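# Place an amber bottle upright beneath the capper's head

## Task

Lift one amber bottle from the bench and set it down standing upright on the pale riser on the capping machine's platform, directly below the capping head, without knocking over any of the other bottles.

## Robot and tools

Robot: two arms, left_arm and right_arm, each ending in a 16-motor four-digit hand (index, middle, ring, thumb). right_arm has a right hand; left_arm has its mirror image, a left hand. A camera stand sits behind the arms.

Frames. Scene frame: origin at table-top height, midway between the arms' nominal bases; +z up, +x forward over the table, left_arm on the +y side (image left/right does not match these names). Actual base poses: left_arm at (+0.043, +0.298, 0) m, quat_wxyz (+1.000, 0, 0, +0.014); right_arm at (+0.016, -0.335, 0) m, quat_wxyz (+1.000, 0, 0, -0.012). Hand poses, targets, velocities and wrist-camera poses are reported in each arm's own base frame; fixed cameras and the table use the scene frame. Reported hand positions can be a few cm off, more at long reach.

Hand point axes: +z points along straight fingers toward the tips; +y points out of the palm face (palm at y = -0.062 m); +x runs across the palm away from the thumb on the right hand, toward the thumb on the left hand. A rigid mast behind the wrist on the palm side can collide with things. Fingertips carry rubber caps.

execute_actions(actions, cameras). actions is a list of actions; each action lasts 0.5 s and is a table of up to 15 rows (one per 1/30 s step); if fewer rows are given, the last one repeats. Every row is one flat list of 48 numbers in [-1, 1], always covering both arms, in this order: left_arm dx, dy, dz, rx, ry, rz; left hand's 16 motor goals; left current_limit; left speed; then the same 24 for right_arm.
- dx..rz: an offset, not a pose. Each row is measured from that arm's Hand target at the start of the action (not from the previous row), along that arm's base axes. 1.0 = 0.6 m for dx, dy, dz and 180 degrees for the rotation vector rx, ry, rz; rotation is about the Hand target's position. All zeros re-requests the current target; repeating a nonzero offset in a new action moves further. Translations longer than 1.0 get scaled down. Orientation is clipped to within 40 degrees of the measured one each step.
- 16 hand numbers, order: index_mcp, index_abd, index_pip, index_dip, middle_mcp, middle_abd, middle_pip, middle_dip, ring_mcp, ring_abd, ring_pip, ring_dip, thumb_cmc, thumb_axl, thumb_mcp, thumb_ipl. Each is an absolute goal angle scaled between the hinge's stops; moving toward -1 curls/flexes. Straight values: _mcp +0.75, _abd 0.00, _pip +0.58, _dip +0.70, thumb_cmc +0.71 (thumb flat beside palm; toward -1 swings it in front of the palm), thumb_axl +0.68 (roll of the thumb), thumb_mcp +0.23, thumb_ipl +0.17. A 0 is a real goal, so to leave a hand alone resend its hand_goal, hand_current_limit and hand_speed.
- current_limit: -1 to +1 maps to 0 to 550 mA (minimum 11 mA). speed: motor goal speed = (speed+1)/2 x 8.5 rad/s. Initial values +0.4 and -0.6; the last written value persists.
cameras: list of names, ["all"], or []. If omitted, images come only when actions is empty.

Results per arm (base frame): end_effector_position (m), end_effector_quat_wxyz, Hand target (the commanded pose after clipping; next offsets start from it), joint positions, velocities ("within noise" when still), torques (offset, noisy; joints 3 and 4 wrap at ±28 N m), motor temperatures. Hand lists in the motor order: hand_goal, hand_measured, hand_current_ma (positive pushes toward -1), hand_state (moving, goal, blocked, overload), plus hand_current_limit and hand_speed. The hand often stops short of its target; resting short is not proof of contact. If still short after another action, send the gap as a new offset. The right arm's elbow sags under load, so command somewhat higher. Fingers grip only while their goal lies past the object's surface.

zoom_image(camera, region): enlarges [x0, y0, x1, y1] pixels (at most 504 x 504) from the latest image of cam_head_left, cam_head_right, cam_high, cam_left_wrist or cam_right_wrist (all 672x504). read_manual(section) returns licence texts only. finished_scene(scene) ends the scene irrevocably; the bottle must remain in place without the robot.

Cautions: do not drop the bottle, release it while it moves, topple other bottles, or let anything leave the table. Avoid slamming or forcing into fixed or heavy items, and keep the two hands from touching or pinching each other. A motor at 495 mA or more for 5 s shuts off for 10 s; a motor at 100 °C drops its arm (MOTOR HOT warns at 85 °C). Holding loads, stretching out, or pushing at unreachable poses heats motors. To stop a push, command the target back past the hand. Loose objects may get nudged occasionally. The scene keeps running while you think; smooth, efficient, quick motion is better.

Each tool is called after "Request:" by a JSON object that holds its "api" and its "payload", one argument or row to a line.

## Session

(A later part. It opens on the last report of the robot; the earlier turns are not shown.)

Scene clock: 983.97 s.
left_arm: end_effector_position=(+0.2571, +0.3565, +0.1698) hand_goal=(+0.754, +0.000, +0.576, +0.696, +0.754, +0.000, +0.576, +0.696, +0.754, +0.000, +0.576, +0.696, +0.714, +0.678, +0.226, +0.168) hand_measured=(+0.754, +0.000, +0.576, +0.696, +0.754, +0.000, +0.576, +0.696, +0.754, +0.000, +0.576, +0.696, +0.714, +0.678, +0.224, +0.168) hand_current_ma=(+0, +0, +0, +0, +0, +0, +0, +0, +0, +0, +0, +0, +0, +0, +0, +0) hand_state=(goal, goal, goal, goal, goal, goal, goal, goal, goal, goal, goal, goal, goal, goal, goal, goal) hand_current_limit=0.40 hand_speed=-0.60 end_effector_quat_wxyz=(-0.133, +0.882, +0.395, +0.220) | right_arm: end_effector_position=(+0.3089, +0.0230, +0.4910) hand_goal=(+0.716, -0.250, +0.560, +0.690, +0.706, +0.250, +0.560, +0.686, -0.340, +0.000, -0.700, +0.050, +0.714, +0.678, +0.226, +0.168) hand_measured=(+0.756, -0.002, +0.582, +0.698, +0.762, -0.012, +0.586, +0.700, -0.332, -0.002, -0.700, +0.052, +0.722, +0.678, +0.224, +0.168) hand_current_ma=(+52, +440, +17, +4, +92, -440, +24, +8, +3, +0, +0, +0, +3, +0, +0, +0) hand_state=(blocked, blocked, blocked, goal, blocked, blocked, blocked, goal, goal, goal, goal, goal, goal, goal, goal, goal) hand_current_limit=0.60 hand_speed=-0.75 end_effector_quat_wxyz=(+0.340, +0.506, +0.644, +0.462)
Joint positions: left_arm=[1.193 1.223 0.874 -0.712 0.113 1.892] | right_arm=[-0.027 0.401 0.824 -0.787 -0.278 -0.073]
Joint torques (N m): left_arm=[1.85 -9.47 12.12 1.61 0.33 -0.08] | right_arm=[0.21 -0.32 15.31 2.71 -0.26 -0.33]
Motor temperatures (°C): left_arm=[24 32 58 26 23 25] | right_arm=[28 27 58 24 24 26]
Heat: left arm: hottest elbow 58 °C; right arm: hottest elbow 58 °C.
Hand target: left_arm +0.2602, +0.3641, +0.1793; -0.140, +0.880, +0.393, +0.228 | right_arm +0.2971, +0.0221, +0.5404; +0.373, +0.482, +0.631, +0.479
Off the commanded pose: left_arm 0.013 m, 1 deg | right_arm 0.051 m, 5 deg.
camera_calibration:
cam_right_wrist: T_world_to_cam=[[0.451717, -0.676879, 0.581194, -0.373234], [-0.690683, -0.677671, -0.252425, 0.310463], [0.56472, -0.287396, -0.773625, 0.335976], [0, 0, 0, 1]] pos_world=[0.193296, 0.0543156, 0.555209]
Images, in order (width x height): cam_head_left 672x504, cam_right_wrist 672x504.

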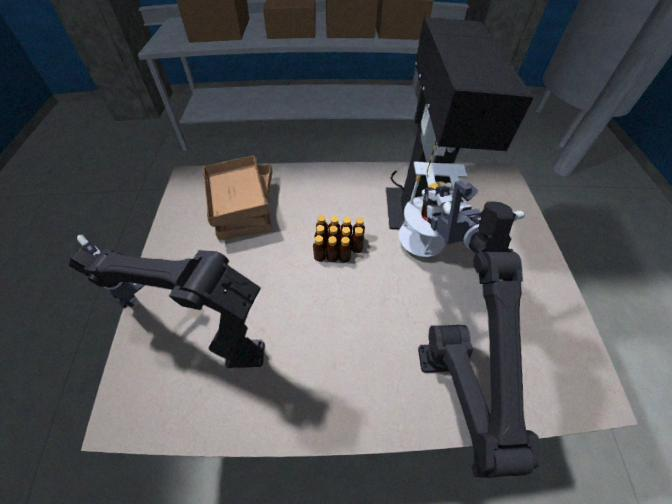

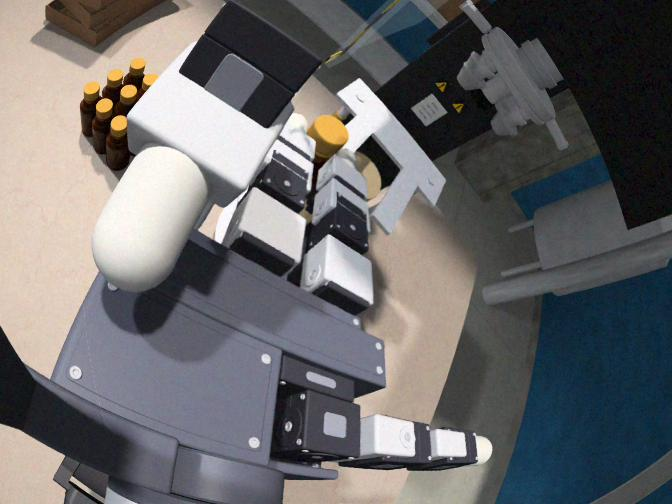

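Request:
{"api": "execute_actions", "payload": {
  "actions": [
    [[0,0,0,0,0,0,0.754,0,0.576,0.696,0.754,0,0.576,0.696,0.754,0,0.576,0.696,0.714,0.678,0.226,0.168,0.4,-0.6,0.01,-0.08,0.09,-0.006,-0.022,-0.039,0.71,-0.25,0.555,0.69,0.69,0.25,0.55,0.68,-0.34,0,-0.7,0.05,0.714,0.678,0.226,0.168,0.6,-0.75]],
    [[0,0,0,0,0,0,0.754,0,0.576,0.696,0.754,0,0.576,0.696,0.754,0,0.576,0.696,0.714,0.678,0.226,0.168,0.4,-0.6,0.025,0,0.05,0,0,0,0.705,-0.25,0.55,0.69,0.685,0.25,0.545,0.68,-0.34,0,-0.7,0.05,0.714,0.678,0.226,0.168,0.6,-0.75]]
  ],
  "cameras": ["cam_right_wrist","cam_head_left","cam_head_right","cam_high"]
}}

Scene clock: 1001.77 s.
left_arm: end_effector_position=(+0.2571, +0.3565, +0.1698) hand_goal=(+0.754, +0.000, +0.576, +0.696, +0.754, +0.000, +0.576, +0.696, +0.754, +0.000, +0.576, +0.696, +0.714, +0.678, +0.226, +0.168) hand_measured=(+0.754, +0.000, +0.576, +0.696, +0.754, +0.000, +0.576, +0.696, +0.754, +0.000, +0.576, +0.696, +0.714, +0.678, +0.224, +0.168) hand_current_ma=(+0, +0, +0, +0, +0, +0, +0, +0, +0, +0, +0, +0, +0, +0, +0, +0) hand_state=(goal, goal, goal, goal, goal, goal, goal, goal, goal, goal, goal, goal, goal, goal, goal, goal) hand_current_limit=0.40 hand_speed=-0.60 end_effector_quat_wxyz=(-0.133, +0.882, +0.395, +0.220) | right_arm: end_effector_position=(+0.3302, -0.0323, +0.5692) hand_goal=(+0.706, -0.250, +0.550, +0.690, +0.686, +0.250, +0.546, +0.680, -0.340, +0.000, -0.700, +0.050, +0.714, +0.678, +0.226, +0.168) hand_measured=(+0.754, -0.004, +0.578, +0.700, +0.742, -0.012, +0.574, +0.694, -0.334, -0.002, -0.700, +0.052, +0.722, +0.678, +0.224, +0.168) hand_current_ma=(+71, +440, +26, +4, +93, -440, +27, +9, +3, +0, +0, +0, +3, +0, +0, +0) hand_state=(blocked, blocked, blocked, goal, blocked, blocked, blocked, goal, goal, goal, goal, goal, goal, goal, goal, goal) hand_current_limit=0.60 hand_speed=-0.75 end_effector_quat_wxyz=(+0.393, +0.531, +0.602, +0.450)
Joint positions: left_arm=[1.193 1.223 0.874 -0.712 0.113 1.892] | right_arm=[-0.239 0.544 1.023 -0.791 -0.352 -0.106]
Joint torques (N m): left_arm=[1.79 -9.41 12.1 1.62 0.33 -0.08] | right_arm=[1.14 -0.97 16.06 2.89 -0.18 -0.29]
Motor temperatures (°C): left_arm=[24 32 58 26 23 25] | right_arm=[28 27 57 24 24 26]
Heat: left arm: hottest elbow 58 °C; right arm: hottest elbow 57 °C.
Hand target: left_arm +0.2602, +0.3641, +0.1793; -0.140, +0.880, +0.393, +0.228 | right_arm +0.3183, -0.0259, +0.6243; +0.428, +0.499, +0.592, +0.466
Off the commanded pose: left_arm 0.013 m, 1 deg | right_arm 0.057 m, 6 deg.
camera_calibration:
cam_right_wrist: T_world_to_cam=[[0.323302, -0.719982, 0.614086, -0.443509], [-0.757088, -0.586114, -0.288597, 0.352838], [0.567709, -0.371613, -0.734582, 0.34256], [0, 0, 0, 1]] pos_world=[0.216042, 0.0147845, 0.625819]
Images, in order (width x height): cam_head_left 672x504, cam_head_right 672x504, cam_high 672x504, cam_right_wrist 672x504.

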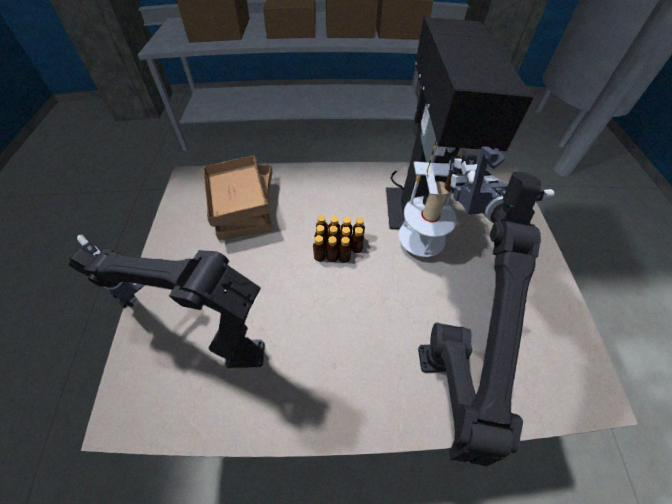

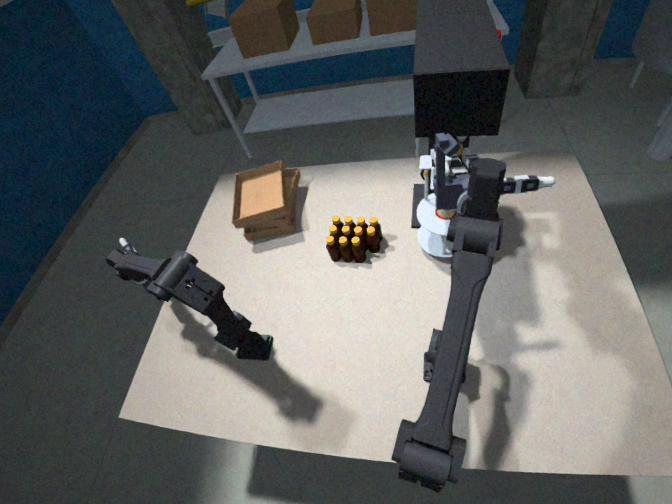

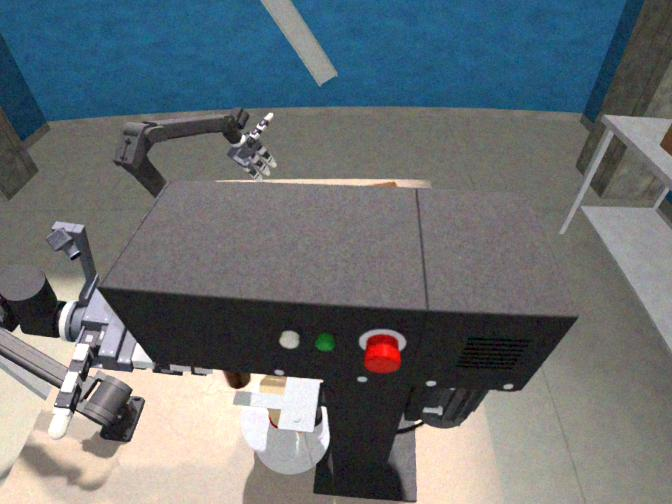

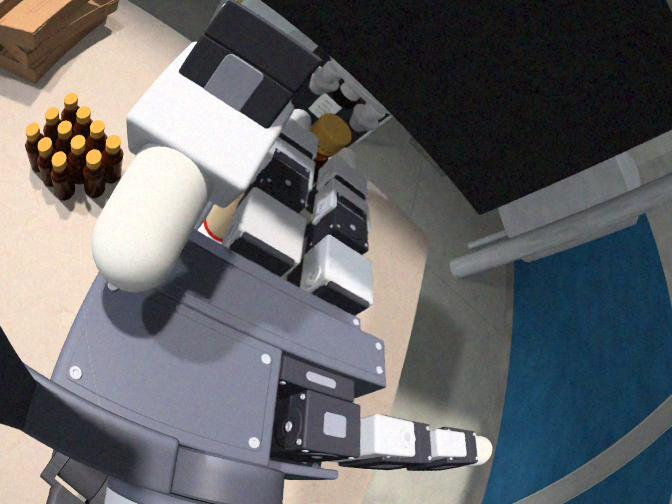

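Request:
{"api": "zoom_image", "payload": {
  "camera": "cam_high",
  "region": [190, 340, 340, 450]
}}

Request:
{"api": "zoom_image", "payload": {
  "camera": "cam_head_left",
  "region": [400, 140, 500, 230]
}}

Request:
{"api": "zoom_image", "payload": {
  "camera": "cam_right_wrist",
  "region": [190, 60, 410, 260]
}}

Request:
{"api": "zoom_image", "payload": {
  "camera": "cam_head_right",
  "region": [400, 120, 500, 230]
}}

Scaled by 3.360 from the camera's 672x504 image, which has a finer 960x720 frame.

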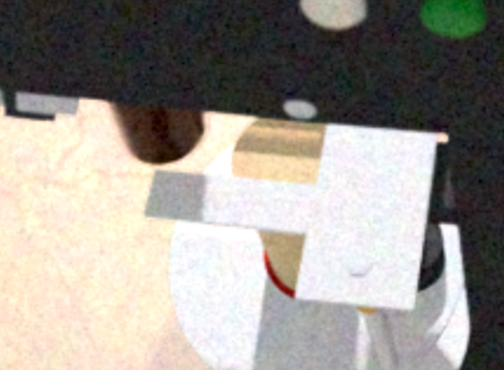

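Scaled by 5.040 from the camera's 672x504 image, which has a finer 960x720 frame.

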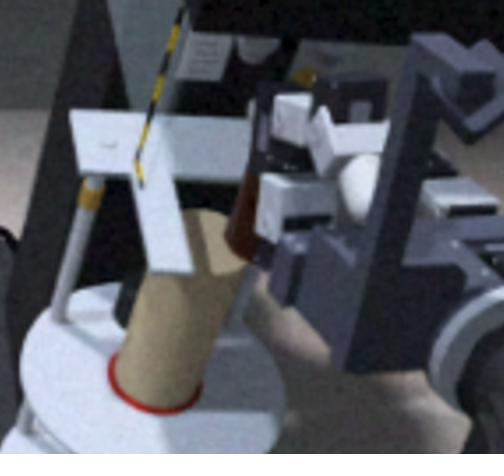

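Scaled by 2.291 from the camera's 672x504 image, which has a finer 960x720 frame.

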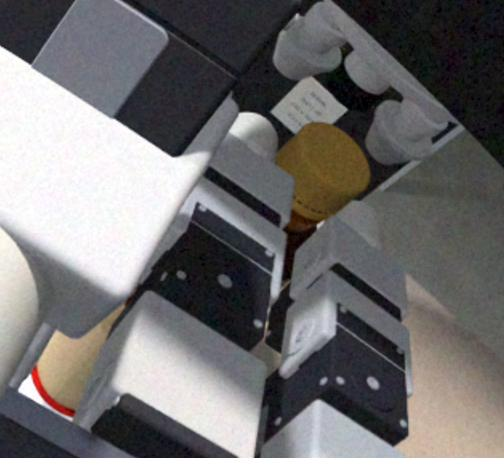

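Scaled by 4.582 from the camera's 672x504 image, which has a finer 960x720 frame.

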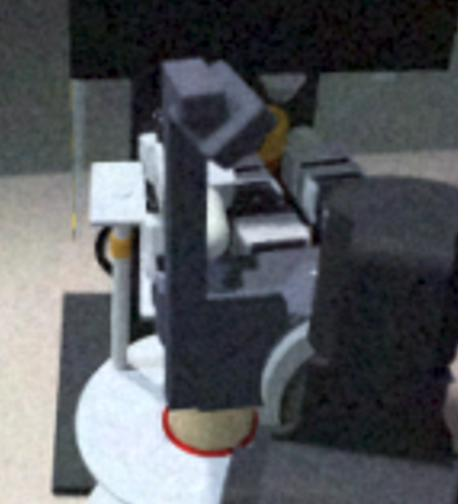

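Request:
{"api": "execute_actions", "payload": {
  "actions": [
    [[0,0,0,0,0,0,0.754,0,0.576,0.696,0.754,0,0.576,0.696,0.754,0,0.576,0.696,0.714,0.678,0.226,0.168,0.4,-0.6,-0.003,0.02,0.0,0,0,0,0.705,-0.25,0.55,0.69,0.685,0.25,0.545,0.68,-0.34,0,-0.7,0.05,0.714,0.678,0.226,0.168,0.6,-0.75]]
  ],
  "cameras": ["cam_head_left","cam_high"]
}}

Request:
{"api": "zoom_image", "payload": {
  "camera": "cam_high",
  "region": [190, 340, 340, 450]
}}

Request:
{"api": "zoom_image", "payload": {
  "camera": "cam_head_left",
  "region": [400, 140, 500, 230]
}}

Scene clock: 1033.67 s.
left_arm: end_effector_position=(+0.2571, +0.3565, +0.1698) hand_goal=(+0.754, +0.000, +0.576, +0.696, +0.754, +0.000, +0.576, +0.696, +0.754, +0.000, +0.576, +0.696, +0.714, +0.678, +0.226, +0.168) hand_measured=(+0.754, +0.000, +0.576, +0.696, +0.754, +0.000, +0.576, +0.696, +0.754, +0.000, +0.576, +0.696, +0.714, +0.678, +0.224, +0.168) hand_current_ma=(+0, +0, +0, +0, +0, +0, +0, +0, +0, +0, +0, +0, +0, +0, +0, +0) hand_state=(goal, goal, goal, goal, goal, goal, goal, goal, goal, goal, goal, goal, goal, goal, goal, goal) hand_current_limit=0.40 hand_speed=-0.60 end_effector_quat_wxyz=(-0.133, +0.882, +0.395, +0.220) | right_arm: end_effector_position=(+0.3336, -0.0203, +0.5676) hand_goal=(+0.706, -0.250, +0.550, +0.690, +0.686, +0.250, +0.546, +0.680, -0.340, +0.000, -0.700, +0.050, +0.714, +0.678, +0.226, +0.168) hand_measured=(+0.752, -0.004, +0.576, +0.700, +0.742, -0.012, +0.572, +0.694, -0.334, -0.002, -0.700, +0.052, +0.722, +0.678, +0.224, +0.168) hand_current_ma=(+68, +440, +23, +4, +92, -440, +24, +9, +3, +0, +0, +0, +3, +0, +0, +0) hand_state=(blocked, blocked, blocked, goal, blocked, blocked, blocked, goal, goal, goal, goal, goal, goal, goal, goal, goal) hand_current_limit=0.60 hand_speed=-0.75 end_effector_quat_wxyz=(+0.395, +0.528, +0.608, +0.442)
Joint positions: left_arm=[1.193 1.223 0.874 -0.712 0.113 1.892] | right_arm=[-0.158 0.546 1.023 -0.791 -0.271 -0.101]
Joint torques (N m): left_arm=[1.85 -9.41 12.12 1.63 0.33 -0.08] | right_arm=[1.2 -1.85 15.9 2.89 -0.11 -0.11]
Motor temperatures (°C): left_arm=[24 32 58 26 23 25] | right_arm=[28 27 57 24 24 26]
Heat: left arm: hottest elbow 58 °C; right arm: hottest elbow 57 °C.
Hand target: left_arm +0.2602, +0.3641, +0.1793; -0.140, +0.880, +0.393, +0.228 | right_arm +0.3164, -0.0138, +0.6245; +0.428, +0.499, +0.592, +0.466
Off the commanded pose: left_arm 0.013 m, 1 deg | right_arm 0.060 m, 6 deg.
Images, in order (width x height): cam_head_left 672x504, cam_high 672x504.

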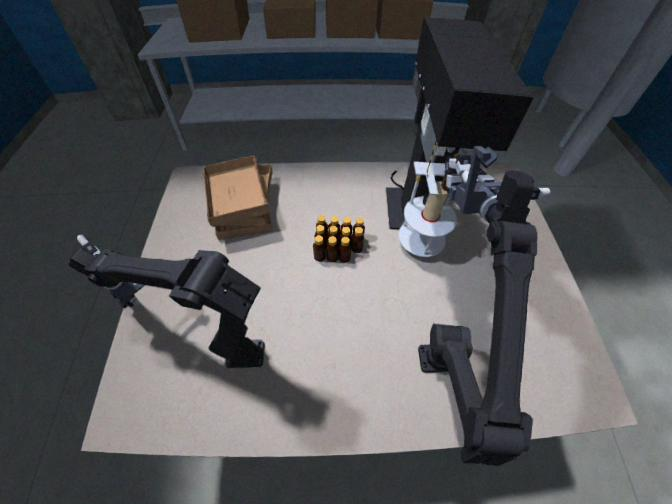

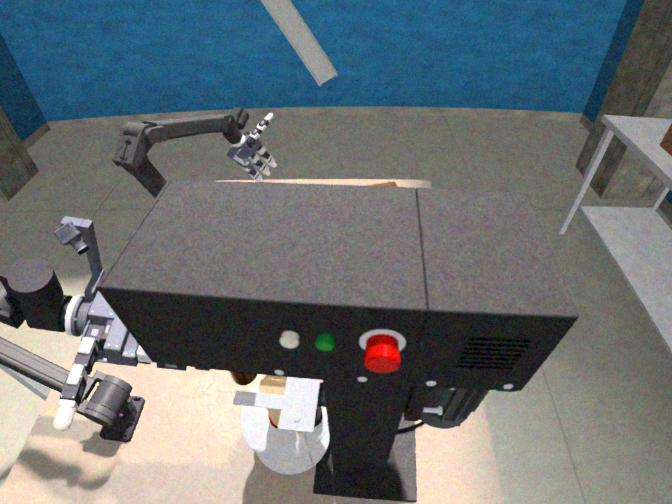

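Scaled by 3.360 from the camera's 672x504 image, which has a finer 960x720 frame.

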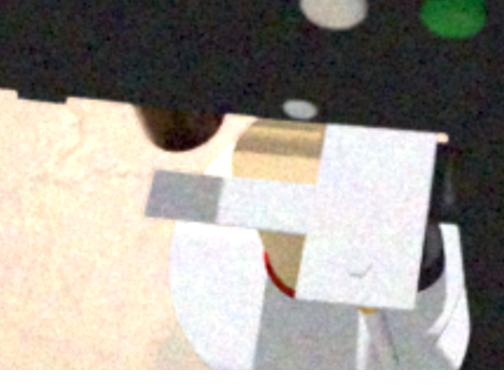

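Scaled by 5.040 from the camera's 672x504 image, which has a finer 960x720 frame.

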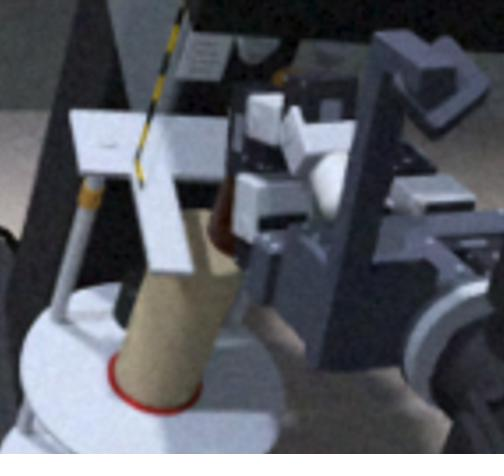

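Request:
{"api": "execute_actions", "payload": {
  "actions": [
    [[0,0,0,0,0,0,0.754,0,0.576,0.696,0.754,0,0.576,0.696,0.754,0,0.576,0.696,0.714,0.678,0.226,0.168,0.4,-0.6,0,0.004,-0.04,0,0,0,0.705,-0.25,0.55,0.69,0.685,0.25,0.545,0.68,-0.34,0,-0.7,0.05,0.714,0.678,0.226,0.168,0.6,-0.75]]
  ],
  "cameras": []
}}

Scene clock: 1052.20 s.
left_arm: end_effector_position=(+0.2571, +0.3565, +0.1698) hand_goal=(+0.754, +0.000, +0.576, +0.696, +0.754, +0.000, +0.576, +0.696, +0.754, +0.000, +0.576, +0.696, +0.714, +0.678, +0.226, +0.168) hand_measured=(+0.754, +0.000, +0.576, +0.696, +0.754, +0.000, +0.576, +0.696, +0.754, +0.000, +0.576, +0.696, +0.714, +0.678, +0.224, +0.168) hand_current_ma=(+0, +0, +0, +0, +0, +0, +0, +0, +0, +0, +0, +0, +0, +0, +0, +0) hand_state=(goal, goal, goal, goal, goal, goal, goal, goal, goal, goal, goal, goal, goal, goal, goal, goal) hand_current_limit=0.40 hand_speed=-0.60 end_effector_quat_wxyz=(-0.133, +0.882, +0.395, +0.220) | right_arm: end_effector_position=(+0.3293, -0.0166, +0.5700) hand_goal=(+0.706, -0.250, +0.550, +0.690, +0.686, +0.250, +0.546, +0.680, -0.340, +0.000, -0.700, +0.050, +0.714, +0.678, +0.226, +0.168) hand_measured=(+0.752, -0.004, +0.576, +0.700, +0.742, -0.012, +0.572, +0.694, -0.334, -0.002, -0.700, +0.052, +0.722, +0.678, +0.224, +0.168) hand_current_ma=(+68, +440, +23, +4, +92, -440, +24, +9, +3, +0, +0, +0, +3, +0, +0, +0) hand_state=(blocked, blocked, blocked, goal, blocked, blocked, blocked, goal, goal, goal, goal, goal, goal, goal, goal, goal) hand_current_limit=0.60 hand_speed=-0.75 end_effector_quat_wxyz=(+0.401, +0.524, +0.606, +0.444)
Joint positions: left_arm=[1.193 1.223 0.874 -0.712 0.113 1.892] | right_arm=[-0.138 0.532 1.017 -0.782 -0.251 -0.097]
Joint torques (N m): left_arm=[1.85 -9.47 12.12 1.62 0.33 -0.08] | right_arm=[1.55 -2.67 10.85 4.18 -0.08 -0.16]
Motor temperatures (°C): left_arm=[24 32 58 26 23 25] | right_arm=[28 27 57 25 24 26]
Heat: left arm: hottest elbow 58 °C; right arm: hottest elbow 57 °C.
Hand target: left_arm +0.2602, +0.3641, +0.1793; -0.140, +0.880, +0.393, +0.228 | right_arm +0.3164, -0.0114, +0.6004; +0.428, +0.499, +0.592, +0.466
Off the commanded pose: left_arm 0.013 m, 1 deg | right_arm 0.034 m, 5 deg.
No camera images: "cameras" was empty.

Request:
{"api": "execute_actions", "payload": {
  "actions": [
    [[0,0,0,0,0,0,0.754,0,0.576,0.696,0.754,0,0.576,0.696,0.754,0,0.576,0.696,0.714,0.678,0.226,0.168,0.4,-0.6,0.002,-0.002,-0.025,0,0,0,0.705,-0.25,0.55,0.69,0.685,0.25,0.545,0.68,-0.34,0,-0.7,0.05,0.714,0.678,0.226,0.168,0.6,-0.75]]
  ],
  "cameras": ["cam_head_left","cam_high","cam_right_wrist"]
}}

Request:
{"api": "zoom_image", "payload": {
  "camera": "cam_high",
  "region": [190, 340, 340, 450]
}}

Request:
{"api": "zoom_image", "payload": {
  "camera": "cam_head_left",
  "region": [412, 150, 472, 210]
}}

Scene clock: 1066.90 s.
left_arm: end_effector_position=(+0.2571, +0.3565, +0.1698) hand_goal=(+0.754, +0.000, +0.576, +0.696, +0.754, +0.000, +0.576, +0.696, +0.754, +0.000, +0.576, +0.696, +0.714, +0.678, +0.226, +0.168) hand_measured=(+0.754, +0.000, +0.576, +0.696, +0.754, +0.000, +0.576, +0.696, +0.754, +0.000, +0.576, +0.696, +0.714, +0.678, +0.224, +0.168) hand_current_ma=(+0, +0, +0, +0, +0, +0, +0, +0, +0, +0, +0, +0, +0, +0, +0, +0) hand_state=(goal, goal, goal, goal, goal, goal, goal, goal, goal, goal, goal, goal, goal, goal, goal, goal) hand_current_limit=0.40 hand_speed=-0.60 end_effector_quat_wxyz=(-0.133, +0.882, +0.395, +0.220) | right_arm: end_effector_position=(+0.3311, -0.0165, +0.5529) hand_goal=(+0.706, -0.250, +0.550, +0.690, +0.686, +0.250, +0.546, +0.680, -0.340, +0.000, -0.700, +0.050, +0.714, +0.678, +0.226, +0.168) hand_measured=(+0.752, -0.004, +0.576, +0.700, +0.742, -0.012, +0.572, +0.694, -0.334, -0.002, -0.700, +0.052, +0.722, +0.678, +0.224, +0.168) hand_current_ma=(+68, +440, +23, +4, +92, -440, +24, +9, +3, +0, +0, +0, +3, +0, +0, +0) hand_state=(blocked, blocked, blocked, goal, blocked, blocked, blocked, goal, goal, goal, goal, goal, goal, goal, goal, goal) hand_current_limit=0.60 hand_speed=-0.75 end_effector_quat_wxyz=(+0.399, +0.525, +0.607, +0.444)
Joint positions: left_arm=[1.193 1.223 0.874 -0.712 0.113 1.892] | right_arm=[-0.138 0.516 0.968 -0.753 -0.253 -0.097]
Joint torques (N m): left_arm=[1.85 -9.52 12.1 1.62 0.33 -0.08] | right_arm=[1.08 -2.73 11.04 4.12 -0.27 -0.15]
Motor temperatures (°C): left_arm=[24 32 58 26 23 25] | right_arm=[28 27 54 25 24 26]
Heat: left arm: hottest elbow 58 °C; right arm: hottest elbow 54 °C.
Hand target: left_arm +0.2602, +0.3641, +0.1793; -0.140, +0.880, +0.393, +0.228 | right_arm +0.3176, -0.0128, +0.5854; +0.428, +0.499, +0.592, +0.466
Off the commanded pose: left_arm 0.013 m, 1 deg | right_arm 0.035 m, 5 deg.
camera_calibration:
cam_right_wrist: T_world_to_cam=[[0.3242, -0.704497, 0.63133, -0.432002], [-0.754214, -0.595331, -0.277023, 0.35059], [0.571013, -0.386347, -0.724348, 0.32894], [0, 0, 0, 1]] pos_world=[0.216646, 0.0314579, 0.608125]
Images, in order (width x height): cam_head_left 672x504, cam_high 672x504, cam_right_wrist 672x504.

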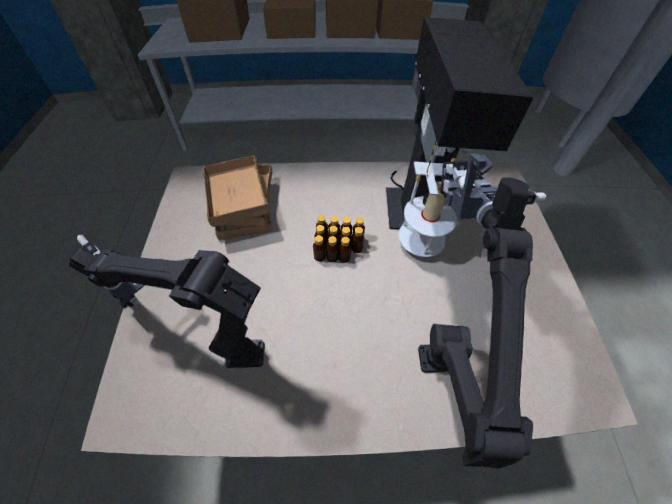

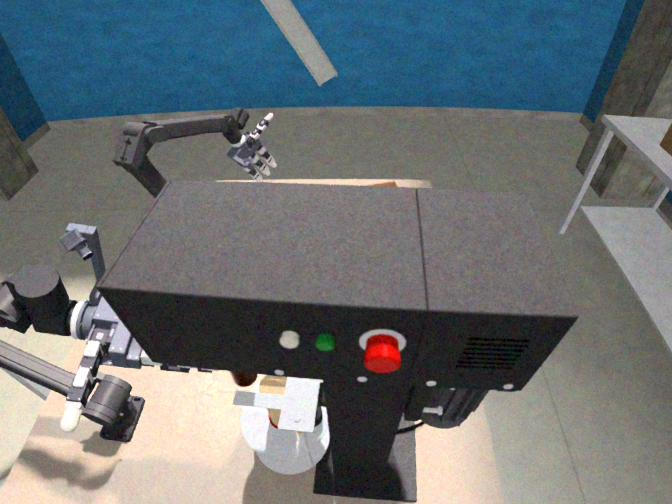

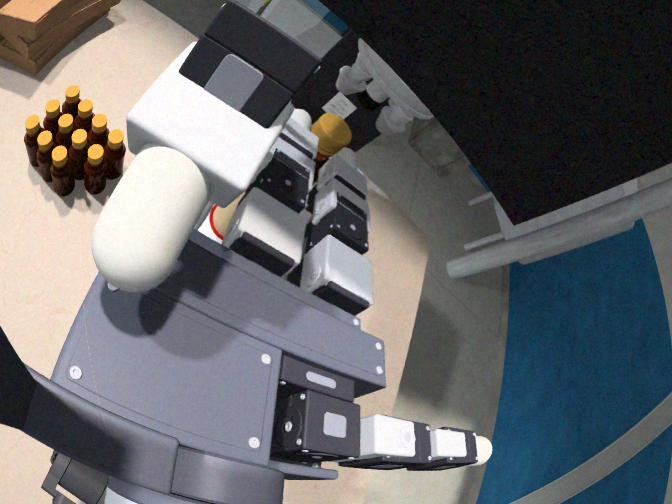

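Scaled by 3.360 from the camera's 672x504 image, which has a finer 960x720 frame.

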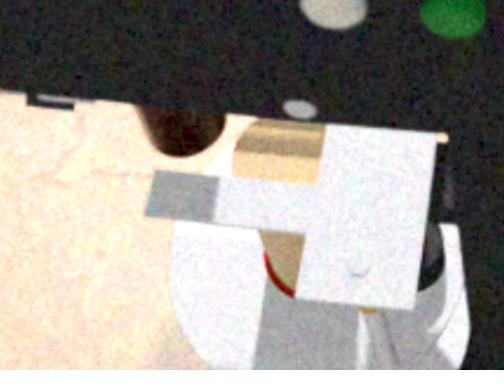

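Scaled by 8.400 from the camera's 672x504 image, which has a finer 960x720 frame.

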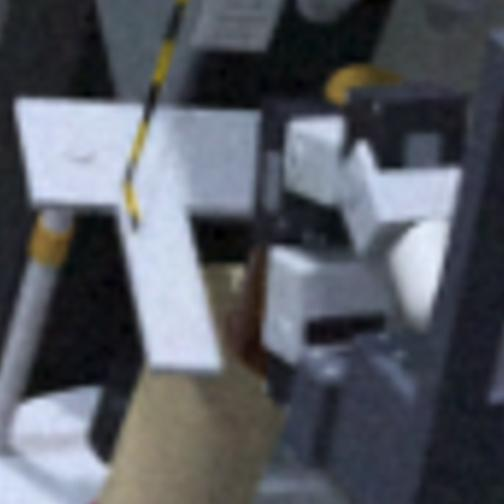

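Request:
{"api": "execute_actions", "payload": {
  "actions": [
    [[0,0,0,0,0,0,0.754,0,0.576,0.696,0.754,0,0.576,0.696,0.754,0,0.576,0.696,0.714,0.678,0.226,0.168,0.4,-0.6,0.0,0.0,-0.022,0,0,0,0.705,-0.25,0.55,0.69,0.685,0.25,0.545,0.68,-0.34,0,-0.7,0.05,0.714,0.678,0.226,0.168,0.6,-0.75]]
  ],
  "cameras": ["cam_head_left","cam_high","cam_head_right"]
}}

Request:
{"api": "zoom_image", "payload": {
  "camera": "cam_high",
  "region": [215, 365, 295, 425]
}}

Request:
{"api": "zoom_image", "payload": {
  "camera": "cam_head_left",
  "region": [412, 150, 472, 210]
}}

Request:
{"api": "zoom_image", "payload": {
  "camera": "cam_head_right",
  "region": [410, 140, 480, 210]
}}

Scene clock: 1122.73 s.
left_arm: end_effector_position=(+0.2571, +0.3565, +0.1698) hand_goal=(+0.754, +0.000, +0.576, +0.696, +0.754, +0.000, +0.576, +0.696, +0.754, +0.000, +0.576, +0.696, +0.714, +0.678, +0.226, +0.168) hand_measured=(+0.754, +0.000, +0.576, +0.696, +0.754, +0.000, +0.576, +0.696, +0.754, +0.000, +0.576, +0.696, +0.714, +0.678, +0.224, +0.168) hand_current_ma=(+0, +0, +0, +0, +0, +0, +0, +0, +0, +0, +0, +0, +0, +0, +0, +0) hand_state=(goal, goal, goal, goal, goal, goal, goal, goal, goal, goal, goal, goal, goal, goal, goal, goal) hand_current_limit=0.40 hand_speed=-0.60 end_effector_quat_wxyz=(-0.133, +0.882, +0.395, +0.220) | right_arm: end_effector_position=(+0.3308, -0.0165, +0.5399) hand_goal=(+0.706, -0.250, +0.550, +0.690, +0.686, +0.250, +0.546, +0.680, -0.340, +0.000, -0.700, +0.050, +0.714, +0.678, +0.226, +0.168) hand_measured=(+0.752, -0.004, +0.576, +0.700, +0.742, -0.012, +0.572, +0.694, -0.334, -0.002, -0.700, +0.052, +0.722, +0.678, +0.224, +0.168) hand_current_ma=(+68, +440, +23, +4, +92, -440, +24, +9, +3, +0, +0, +0, +3, +0, +0, +0) hand_state=(blocked, blocked, blocked, goal, blocked, blocked, blocked, goal, goal, goal, goal, goal, goal, goal, goal, goal) hand_current_limit=0.60 hand_speed=-0.75 end_effector_quat_wxyz=(+0.399, +0.525, +0.607, +0.444)
Joint positions: left_arm=[1.193 1.223 0.874 -0.712 0.113 1.892] | right_arm=[-0.138 0.5 0.928 -0.73 -0.253 -0.097]
Joint torques (N m): left_arm=[1.85 -9.47 12.1 1.62 0.33 -0.08] | right_arm=[0.97 -2.84 11 4.15 -0.25 -0.15]
Motor temperatures (°C): left_arm=[24 32 58 26 23 25] | right_arm=[27 27 51 25 24 26]
Heat: left arm: hottest elbow 58 °C; right arm: hottest elbow 51 °C.
Hand target: left_arm +0.2602, +0.3641, +0.1793; -0.140, +0.880, +0.393, +0.228 | right_arm +0.3176, -0.0128, +0.5722; +0.428, +0.499, +0.592, +0.466
Off the commanded pose: left_arm 0.013 m, 1 deg | right_arm 0.035 m, 5 deg.
Images, in order (width x height): cam_head_left 672x504, cam_head_right 672x504, cam_high 672x504.

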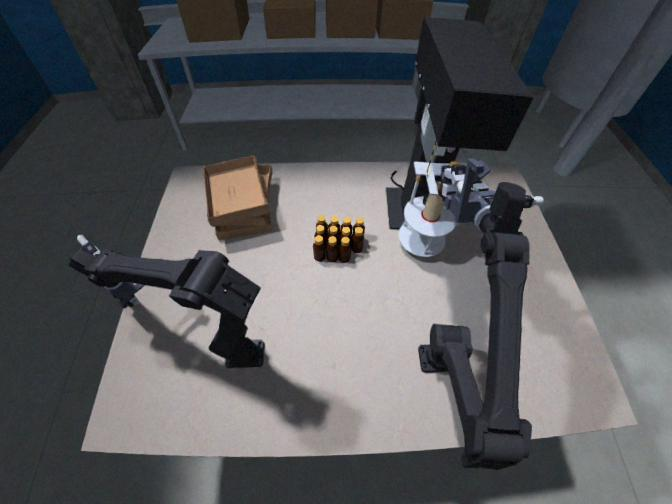

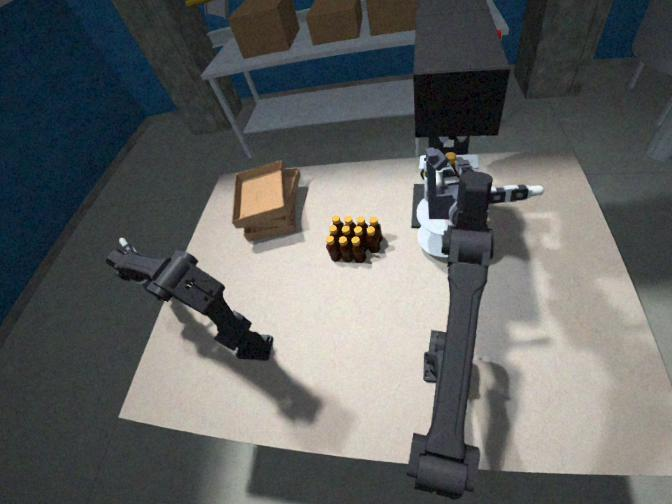

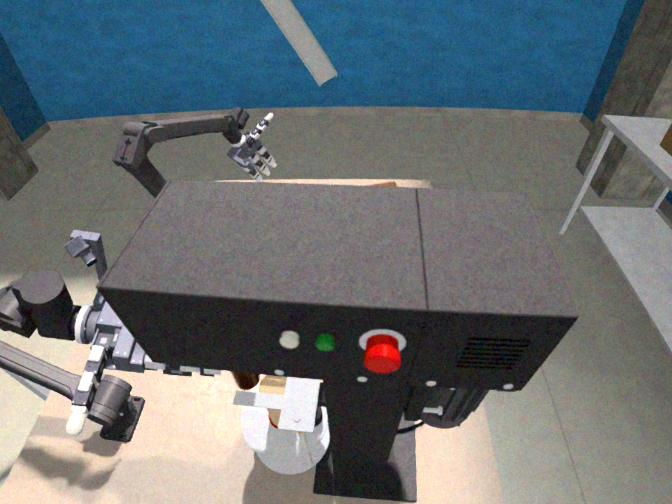

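Scaled by 6.300 from the camera's 672x504 image, which has a finer 960x720 frame.

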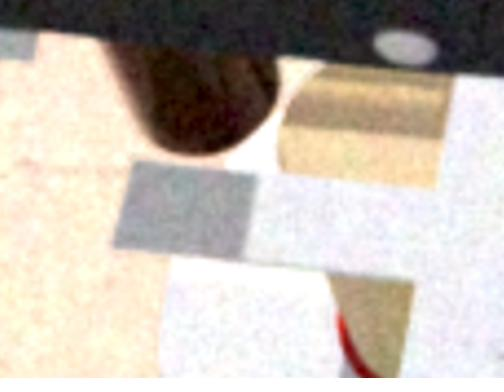

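Scaled by 8.400 from the camera's 672x504 image, which has a finer 960x720 frame.

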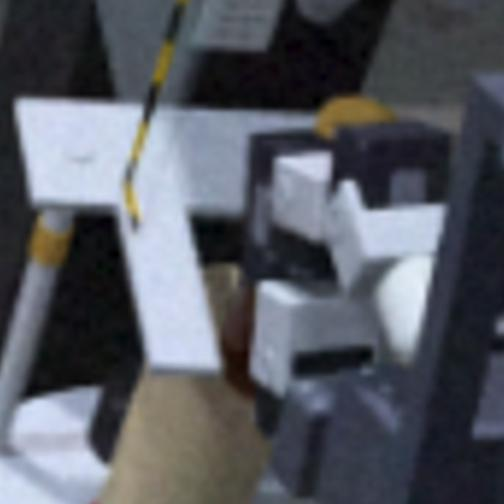

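Scaled by 7.200 from the camera's 672x504 image, which has a finer 960x720 frame.

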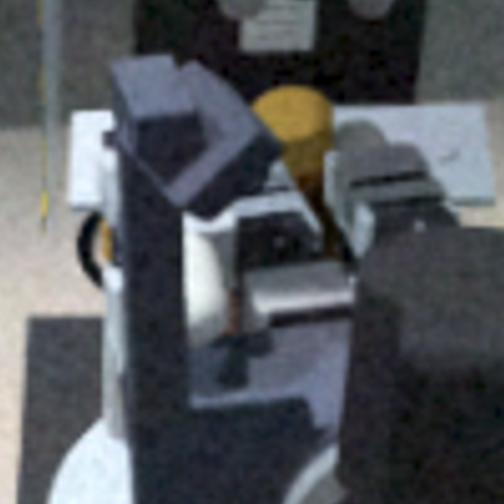

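Request:
{"api": "execute_actions", "payload": {
  "actions": [
    [[0,0,0,0,0,0,0.754,0,0.576,0.696,0.754,0,0.576,0.696,0.754,0,0.576,0.696,0.714,0.678,0.226,0.168,0.4,-0.6,0.03,-0.002,0.012,0,0,0,0.705,-0.25,0.55,0.69,0.685,0.25,0.545,0.68,-0.34,0,-0.7,0.05,0.714,0.678,0.226,0.168,0.6,-0.75]]
  ],
  "cameras": ["cam_head_left","cam_high","cam_right_wrist"]
}}

Request:
{"api": "zoom_image", "payload": {
  "camera": "cam_high",
  "region": [215, 365, 295, 425]
}}

Request:
{"api": "zoom_image", "payload": {
  "camera": "cam_head_left",
  "region": [412, 150, 472, 210]
}}

Scene clock: 1143.37 s.
left_arm: end_effector_position=(+0.2571, +0.3565, +0.1698) hand_goal=(+0.754, +0.000, +0.576, +0.696, +0.754, +0.000, +0.576, +0.696, +0.754, +0.000, +0.576, +0.696, +0.714, +0.678, +0.226, +0.168) hand_measured=(+0.754, +0.000, +0.576, +0.696, +0.754, +0.000, +0.576, +0.696, +0.754, +0.000, +0.576, +0.696, +0.714, +0.678, +0.224, +0.168) hand_current_ma=(+0, +0, +0, +0, +0, +0, +0, +0, +0, +0, +0, +0, +0, +0, +0, +0) hand_state=(goal, goal, goal, goal, goal, goal, goal, goal, goal, goal, goal, goal, goal, goal, goal, goal) hand_current_limit=0.40 hand_speed=-0.60 end_effector_quat_wxyz=(-0.133, +0.882, +0.395, +0.220) | right_arm: end_effector_position=(+0.3438, -0.0186, +0.5366) hand_goal=(+0.706, -0.250, +0.550, +0.690, +0.686, +0.250, +0.546, +0.680, -0.340, +0.000, -0.700, +0.050, +0.714, +0.678, +0.226, +0.168) hand_measured=(+0.752, -0.004, +0.576, +0.700, +0.742, -0.012, +0.572, +0.694, -0.334, -0.002, -0.700, +0.052, +0.722, +0.678, +0.224, +0.168) hand_current_ma=(+68, +440, +23, +4, +92, -440, +24, +9, +3, +0, +0, +0, +3, +0, +0, +0) hand_state=(blocked, blocked, blocked, goal, blocked, blocked, blocked, goal, goal, goal, goal, goal, goal, goal, goal, goal) hand_current_limit=0.60 hand_speed=-0.75 end_effector_quat_wxyz=(+0.397, +0.527, +0.608, +0.442)
Joint positions: left_arm=[1.193 1.223 0.874 -0.712 0.113 1.892] | right_arm=[-0.137 0.532 0.928 -0.703 -0.25 -0.097]
Joint torques (N m): left_arm=[1.85 -9.47 12.11 1.62 0.33 -0.08] | right_arm=[1.55 -1.73 13.18 4.18 -0.11 -0.12]
Motor temperatures (°C): left_arm=[24 32 58 26 23 25] | right_arm=[27 27 49 25 24 26]
Heat: left arm: hottest elbow 58 °C; right arm: hottest elbow 49 °C.
Hand target: left_arm +0.2602, +0.3641, +0.1793; -0.140, +0.880, +0.393, +0.228 | right_arm +0.3357, -0.0139, +0.5794; +0.428, +0.499, +0.592, +0.466
Off the commanded pose: left_arm 0.013 m, 1 deg | right_arm 0.044 m, 6 deg.
camera_calibration:
cam_right_wrist: T_world_to_cam=[[0.326354, -0.70519, 0.629445, -0.427031], [-0.757055, -0.593735, -0.272666, 0.353008], [0.566004, -0.387538, -0.727635, 0.31249], [0, 0, 0, 1]] pos_world=[0.229739, 0.0295576, 0.592424]
Images, in order (width x height): cam_head_left 672x504, cam_high 672x504, cam_right_wrist 672x504.

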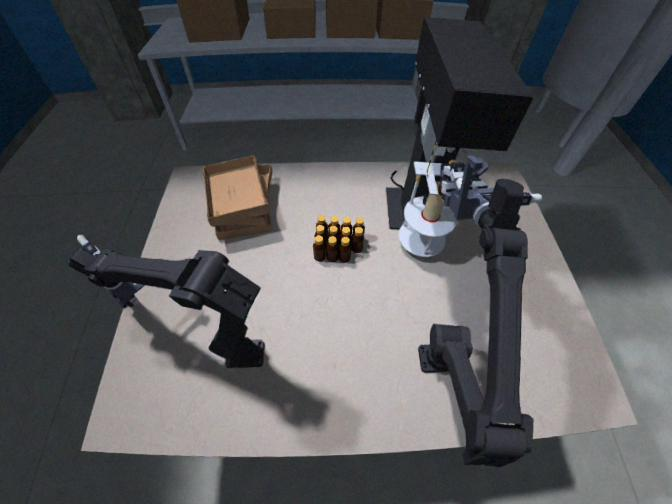

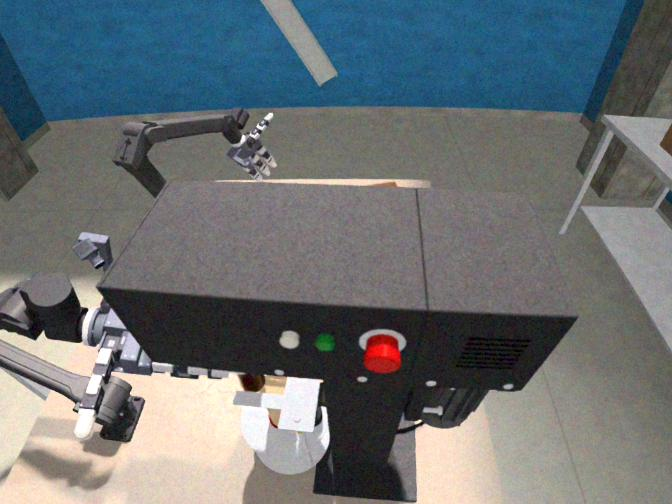

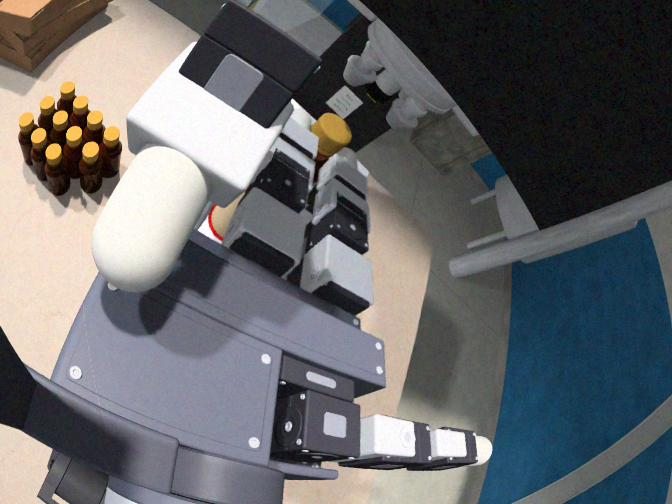

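Scaled by 6.300 from the camera's 672x504 image, which has a finer 960x720 frame.

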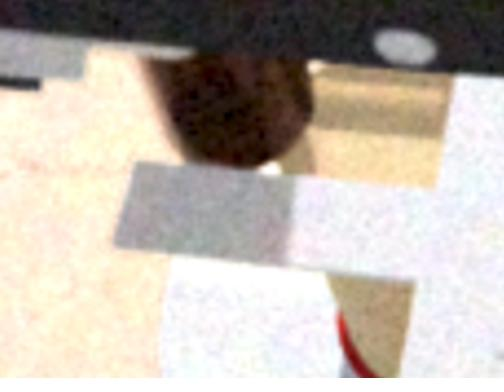

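Scaled by 8.400 from the camera's 672x504 image, which has a finer 960x720 frame.

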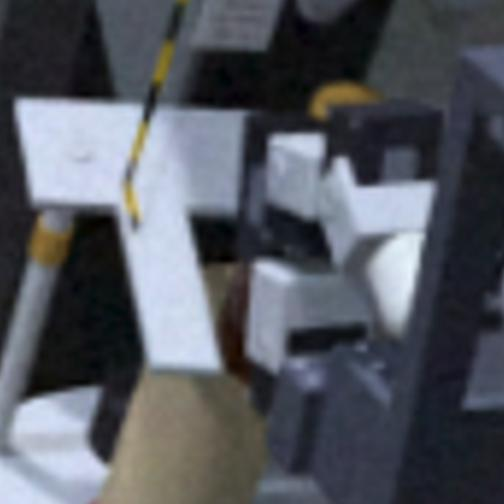

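Request:
{"api": "execute_actions", "payload": {
  "actions": [
    [[0,0,0,0,0,0,0.754,0,0.576,0.696,0.754,0,0.576,0.696,0.754,0,0.576,0.696,0.714,0.678,0.226,0.168,0.4,-0.6,0.028,-0.001,0.020,0,0,0,0.705,-0.25,0.55,0.69,0.685,0.25,0.545,0.68,-0.34,0,-0.7,0.05,0.714,0.678,0.226,0.168,0.6,-0.75]]
  ],
  "cameras": ["cam_head_left","cam_high"]
}}

Request:
{"api": "zoom_image", "payload": {
  "camera": "cam_high",
  "region": [215, 365, 295, 425]
}}

Request:
{"api": "zoom_image", "payload": {
  "camera": "cam_head_left",
  "region": [412, 150, 472, 210]
}}

Scene clock: 1161.70 s.
left_arm: end_effector_position=(+0.2571, +0.3565, +0.1698) hand_goal=(+0.754, +0.000, +0.576, +0.696, +0.754, +0.000, +0.576, +0.696, +0.754, +0.000, +0.576, +0.696, +0.714, +0.678, +0.226, +0.168) hand_measured=(+0.754, +0.000, +0.576, +0.696, +0.754, +0.000, +0.576, +0.696, +0.754, +0.000, +0.576, +0.696, +0.714, +0.678, +0.224, +0.168) hand_current_ma=(+0, +0, +0, +0, +0, +0, +0, +0, +0, +0, +0, +0, +0, +0, +0, +0) hand_state=(goal, goal, goal, goal, goal, goal, goal, goal, goal, goal, goal, goal, goal, goal, goal, goal) hand_current_limit=0.40 hand_speed=-0.60 end_effector_quat_wxyz=(-0.133, +0.882, +0.395, +0.220) | right_arm: end_effector_position=(+0.3640, -0.0200, +0.5232) hand_goal=(+0.706, -0.250, +0.550, +0.690, +0.686, +0.250, +0.546, +0.680, -0.340, +0.000, -0.700, +0.050, +0.714, +0.678, +0.226, +0.168) hand_measured=(+0.752, -0.004, +0.576, +0.700, +0.742, -0.012, +0.572, +0.694, -0.334, -0.002, -0.700, +0.052, +0.722, +0.678, +0.224, +0.168) hand_current_ma=(+68, +440, +23, +4, +90, -440, +23, +9, +3, +0, +0, +0, +3, +0, +0, +0) hand_state=(blocked, blocked, blocked, goal, blocked, blocked, blocked, goal, goal, goal, goal, goal, goal, goal, goal, goal) hand_current_limit=0.60 hand_speed=-0.75 end_effector_quat_wxyz=(+0.385, +0.536, +0.614, +0.434)
Joint positions: left_arm=[1.193 1.223 0.874 -0.712 0.113 1.892] | right_arm=[-0.129 0.583 0.928 -0.689 -0.243 -0.095]
Joint torques (N m): left_arm=[1.85 -9.52 12.1 1.62 0.33 -0.07] | right_arm=[1.55 -2.61 16.4 4 -0.11 -0.14]
Motor temperatures (°C): left_arm=[23 32 58 26 23 25] | right_arm=[27 27 50 25 24 26]
Heat: left arm: hottest elbow 58 °C; right arm: hottest elbow 50 °C.
Hand target: left_arm +0.2602, +0.3641, +0.1793; -0.140, +0.880, +0.393, +0.228 | right_arm +0.3525, -0.0145, +0.5914; +0.428, +0.499, +0.592, +0.466
Off the commanded pose: left_arm 0.013 m, 1 deg | right_arm 0.069 m, 8 deg.
Images, in order (width x height): cam_head_left 672x504, cam_high 672x504.

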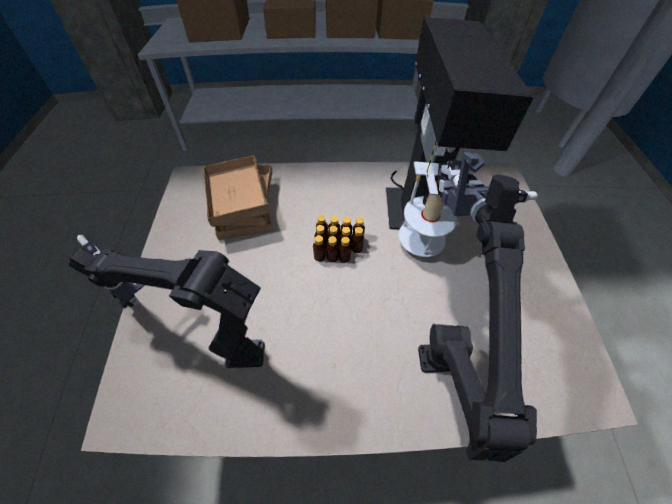

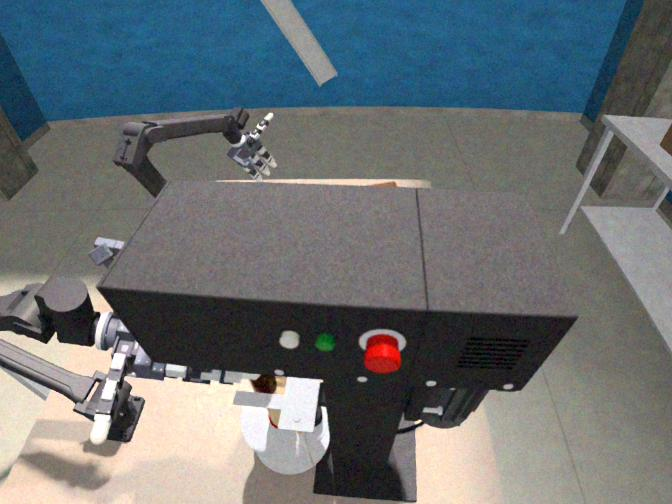

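Scaled by 6.300 from the camera's 672x504 image, which has a finer 960x720 frame.

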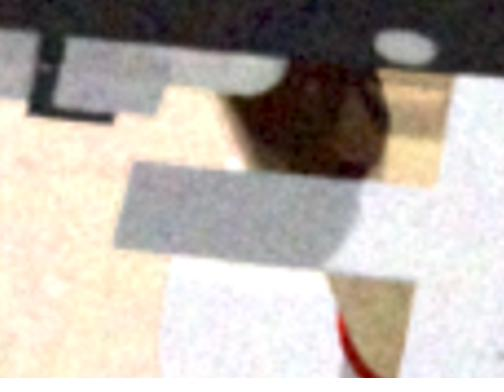

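Scaled by 8.400 from the camera's 672x504 image, which has a finer 960x720 frame.

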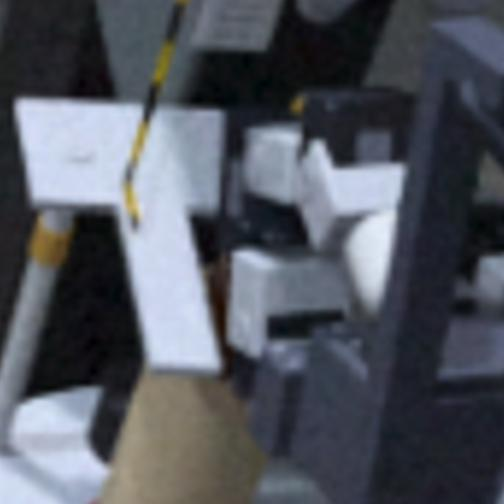

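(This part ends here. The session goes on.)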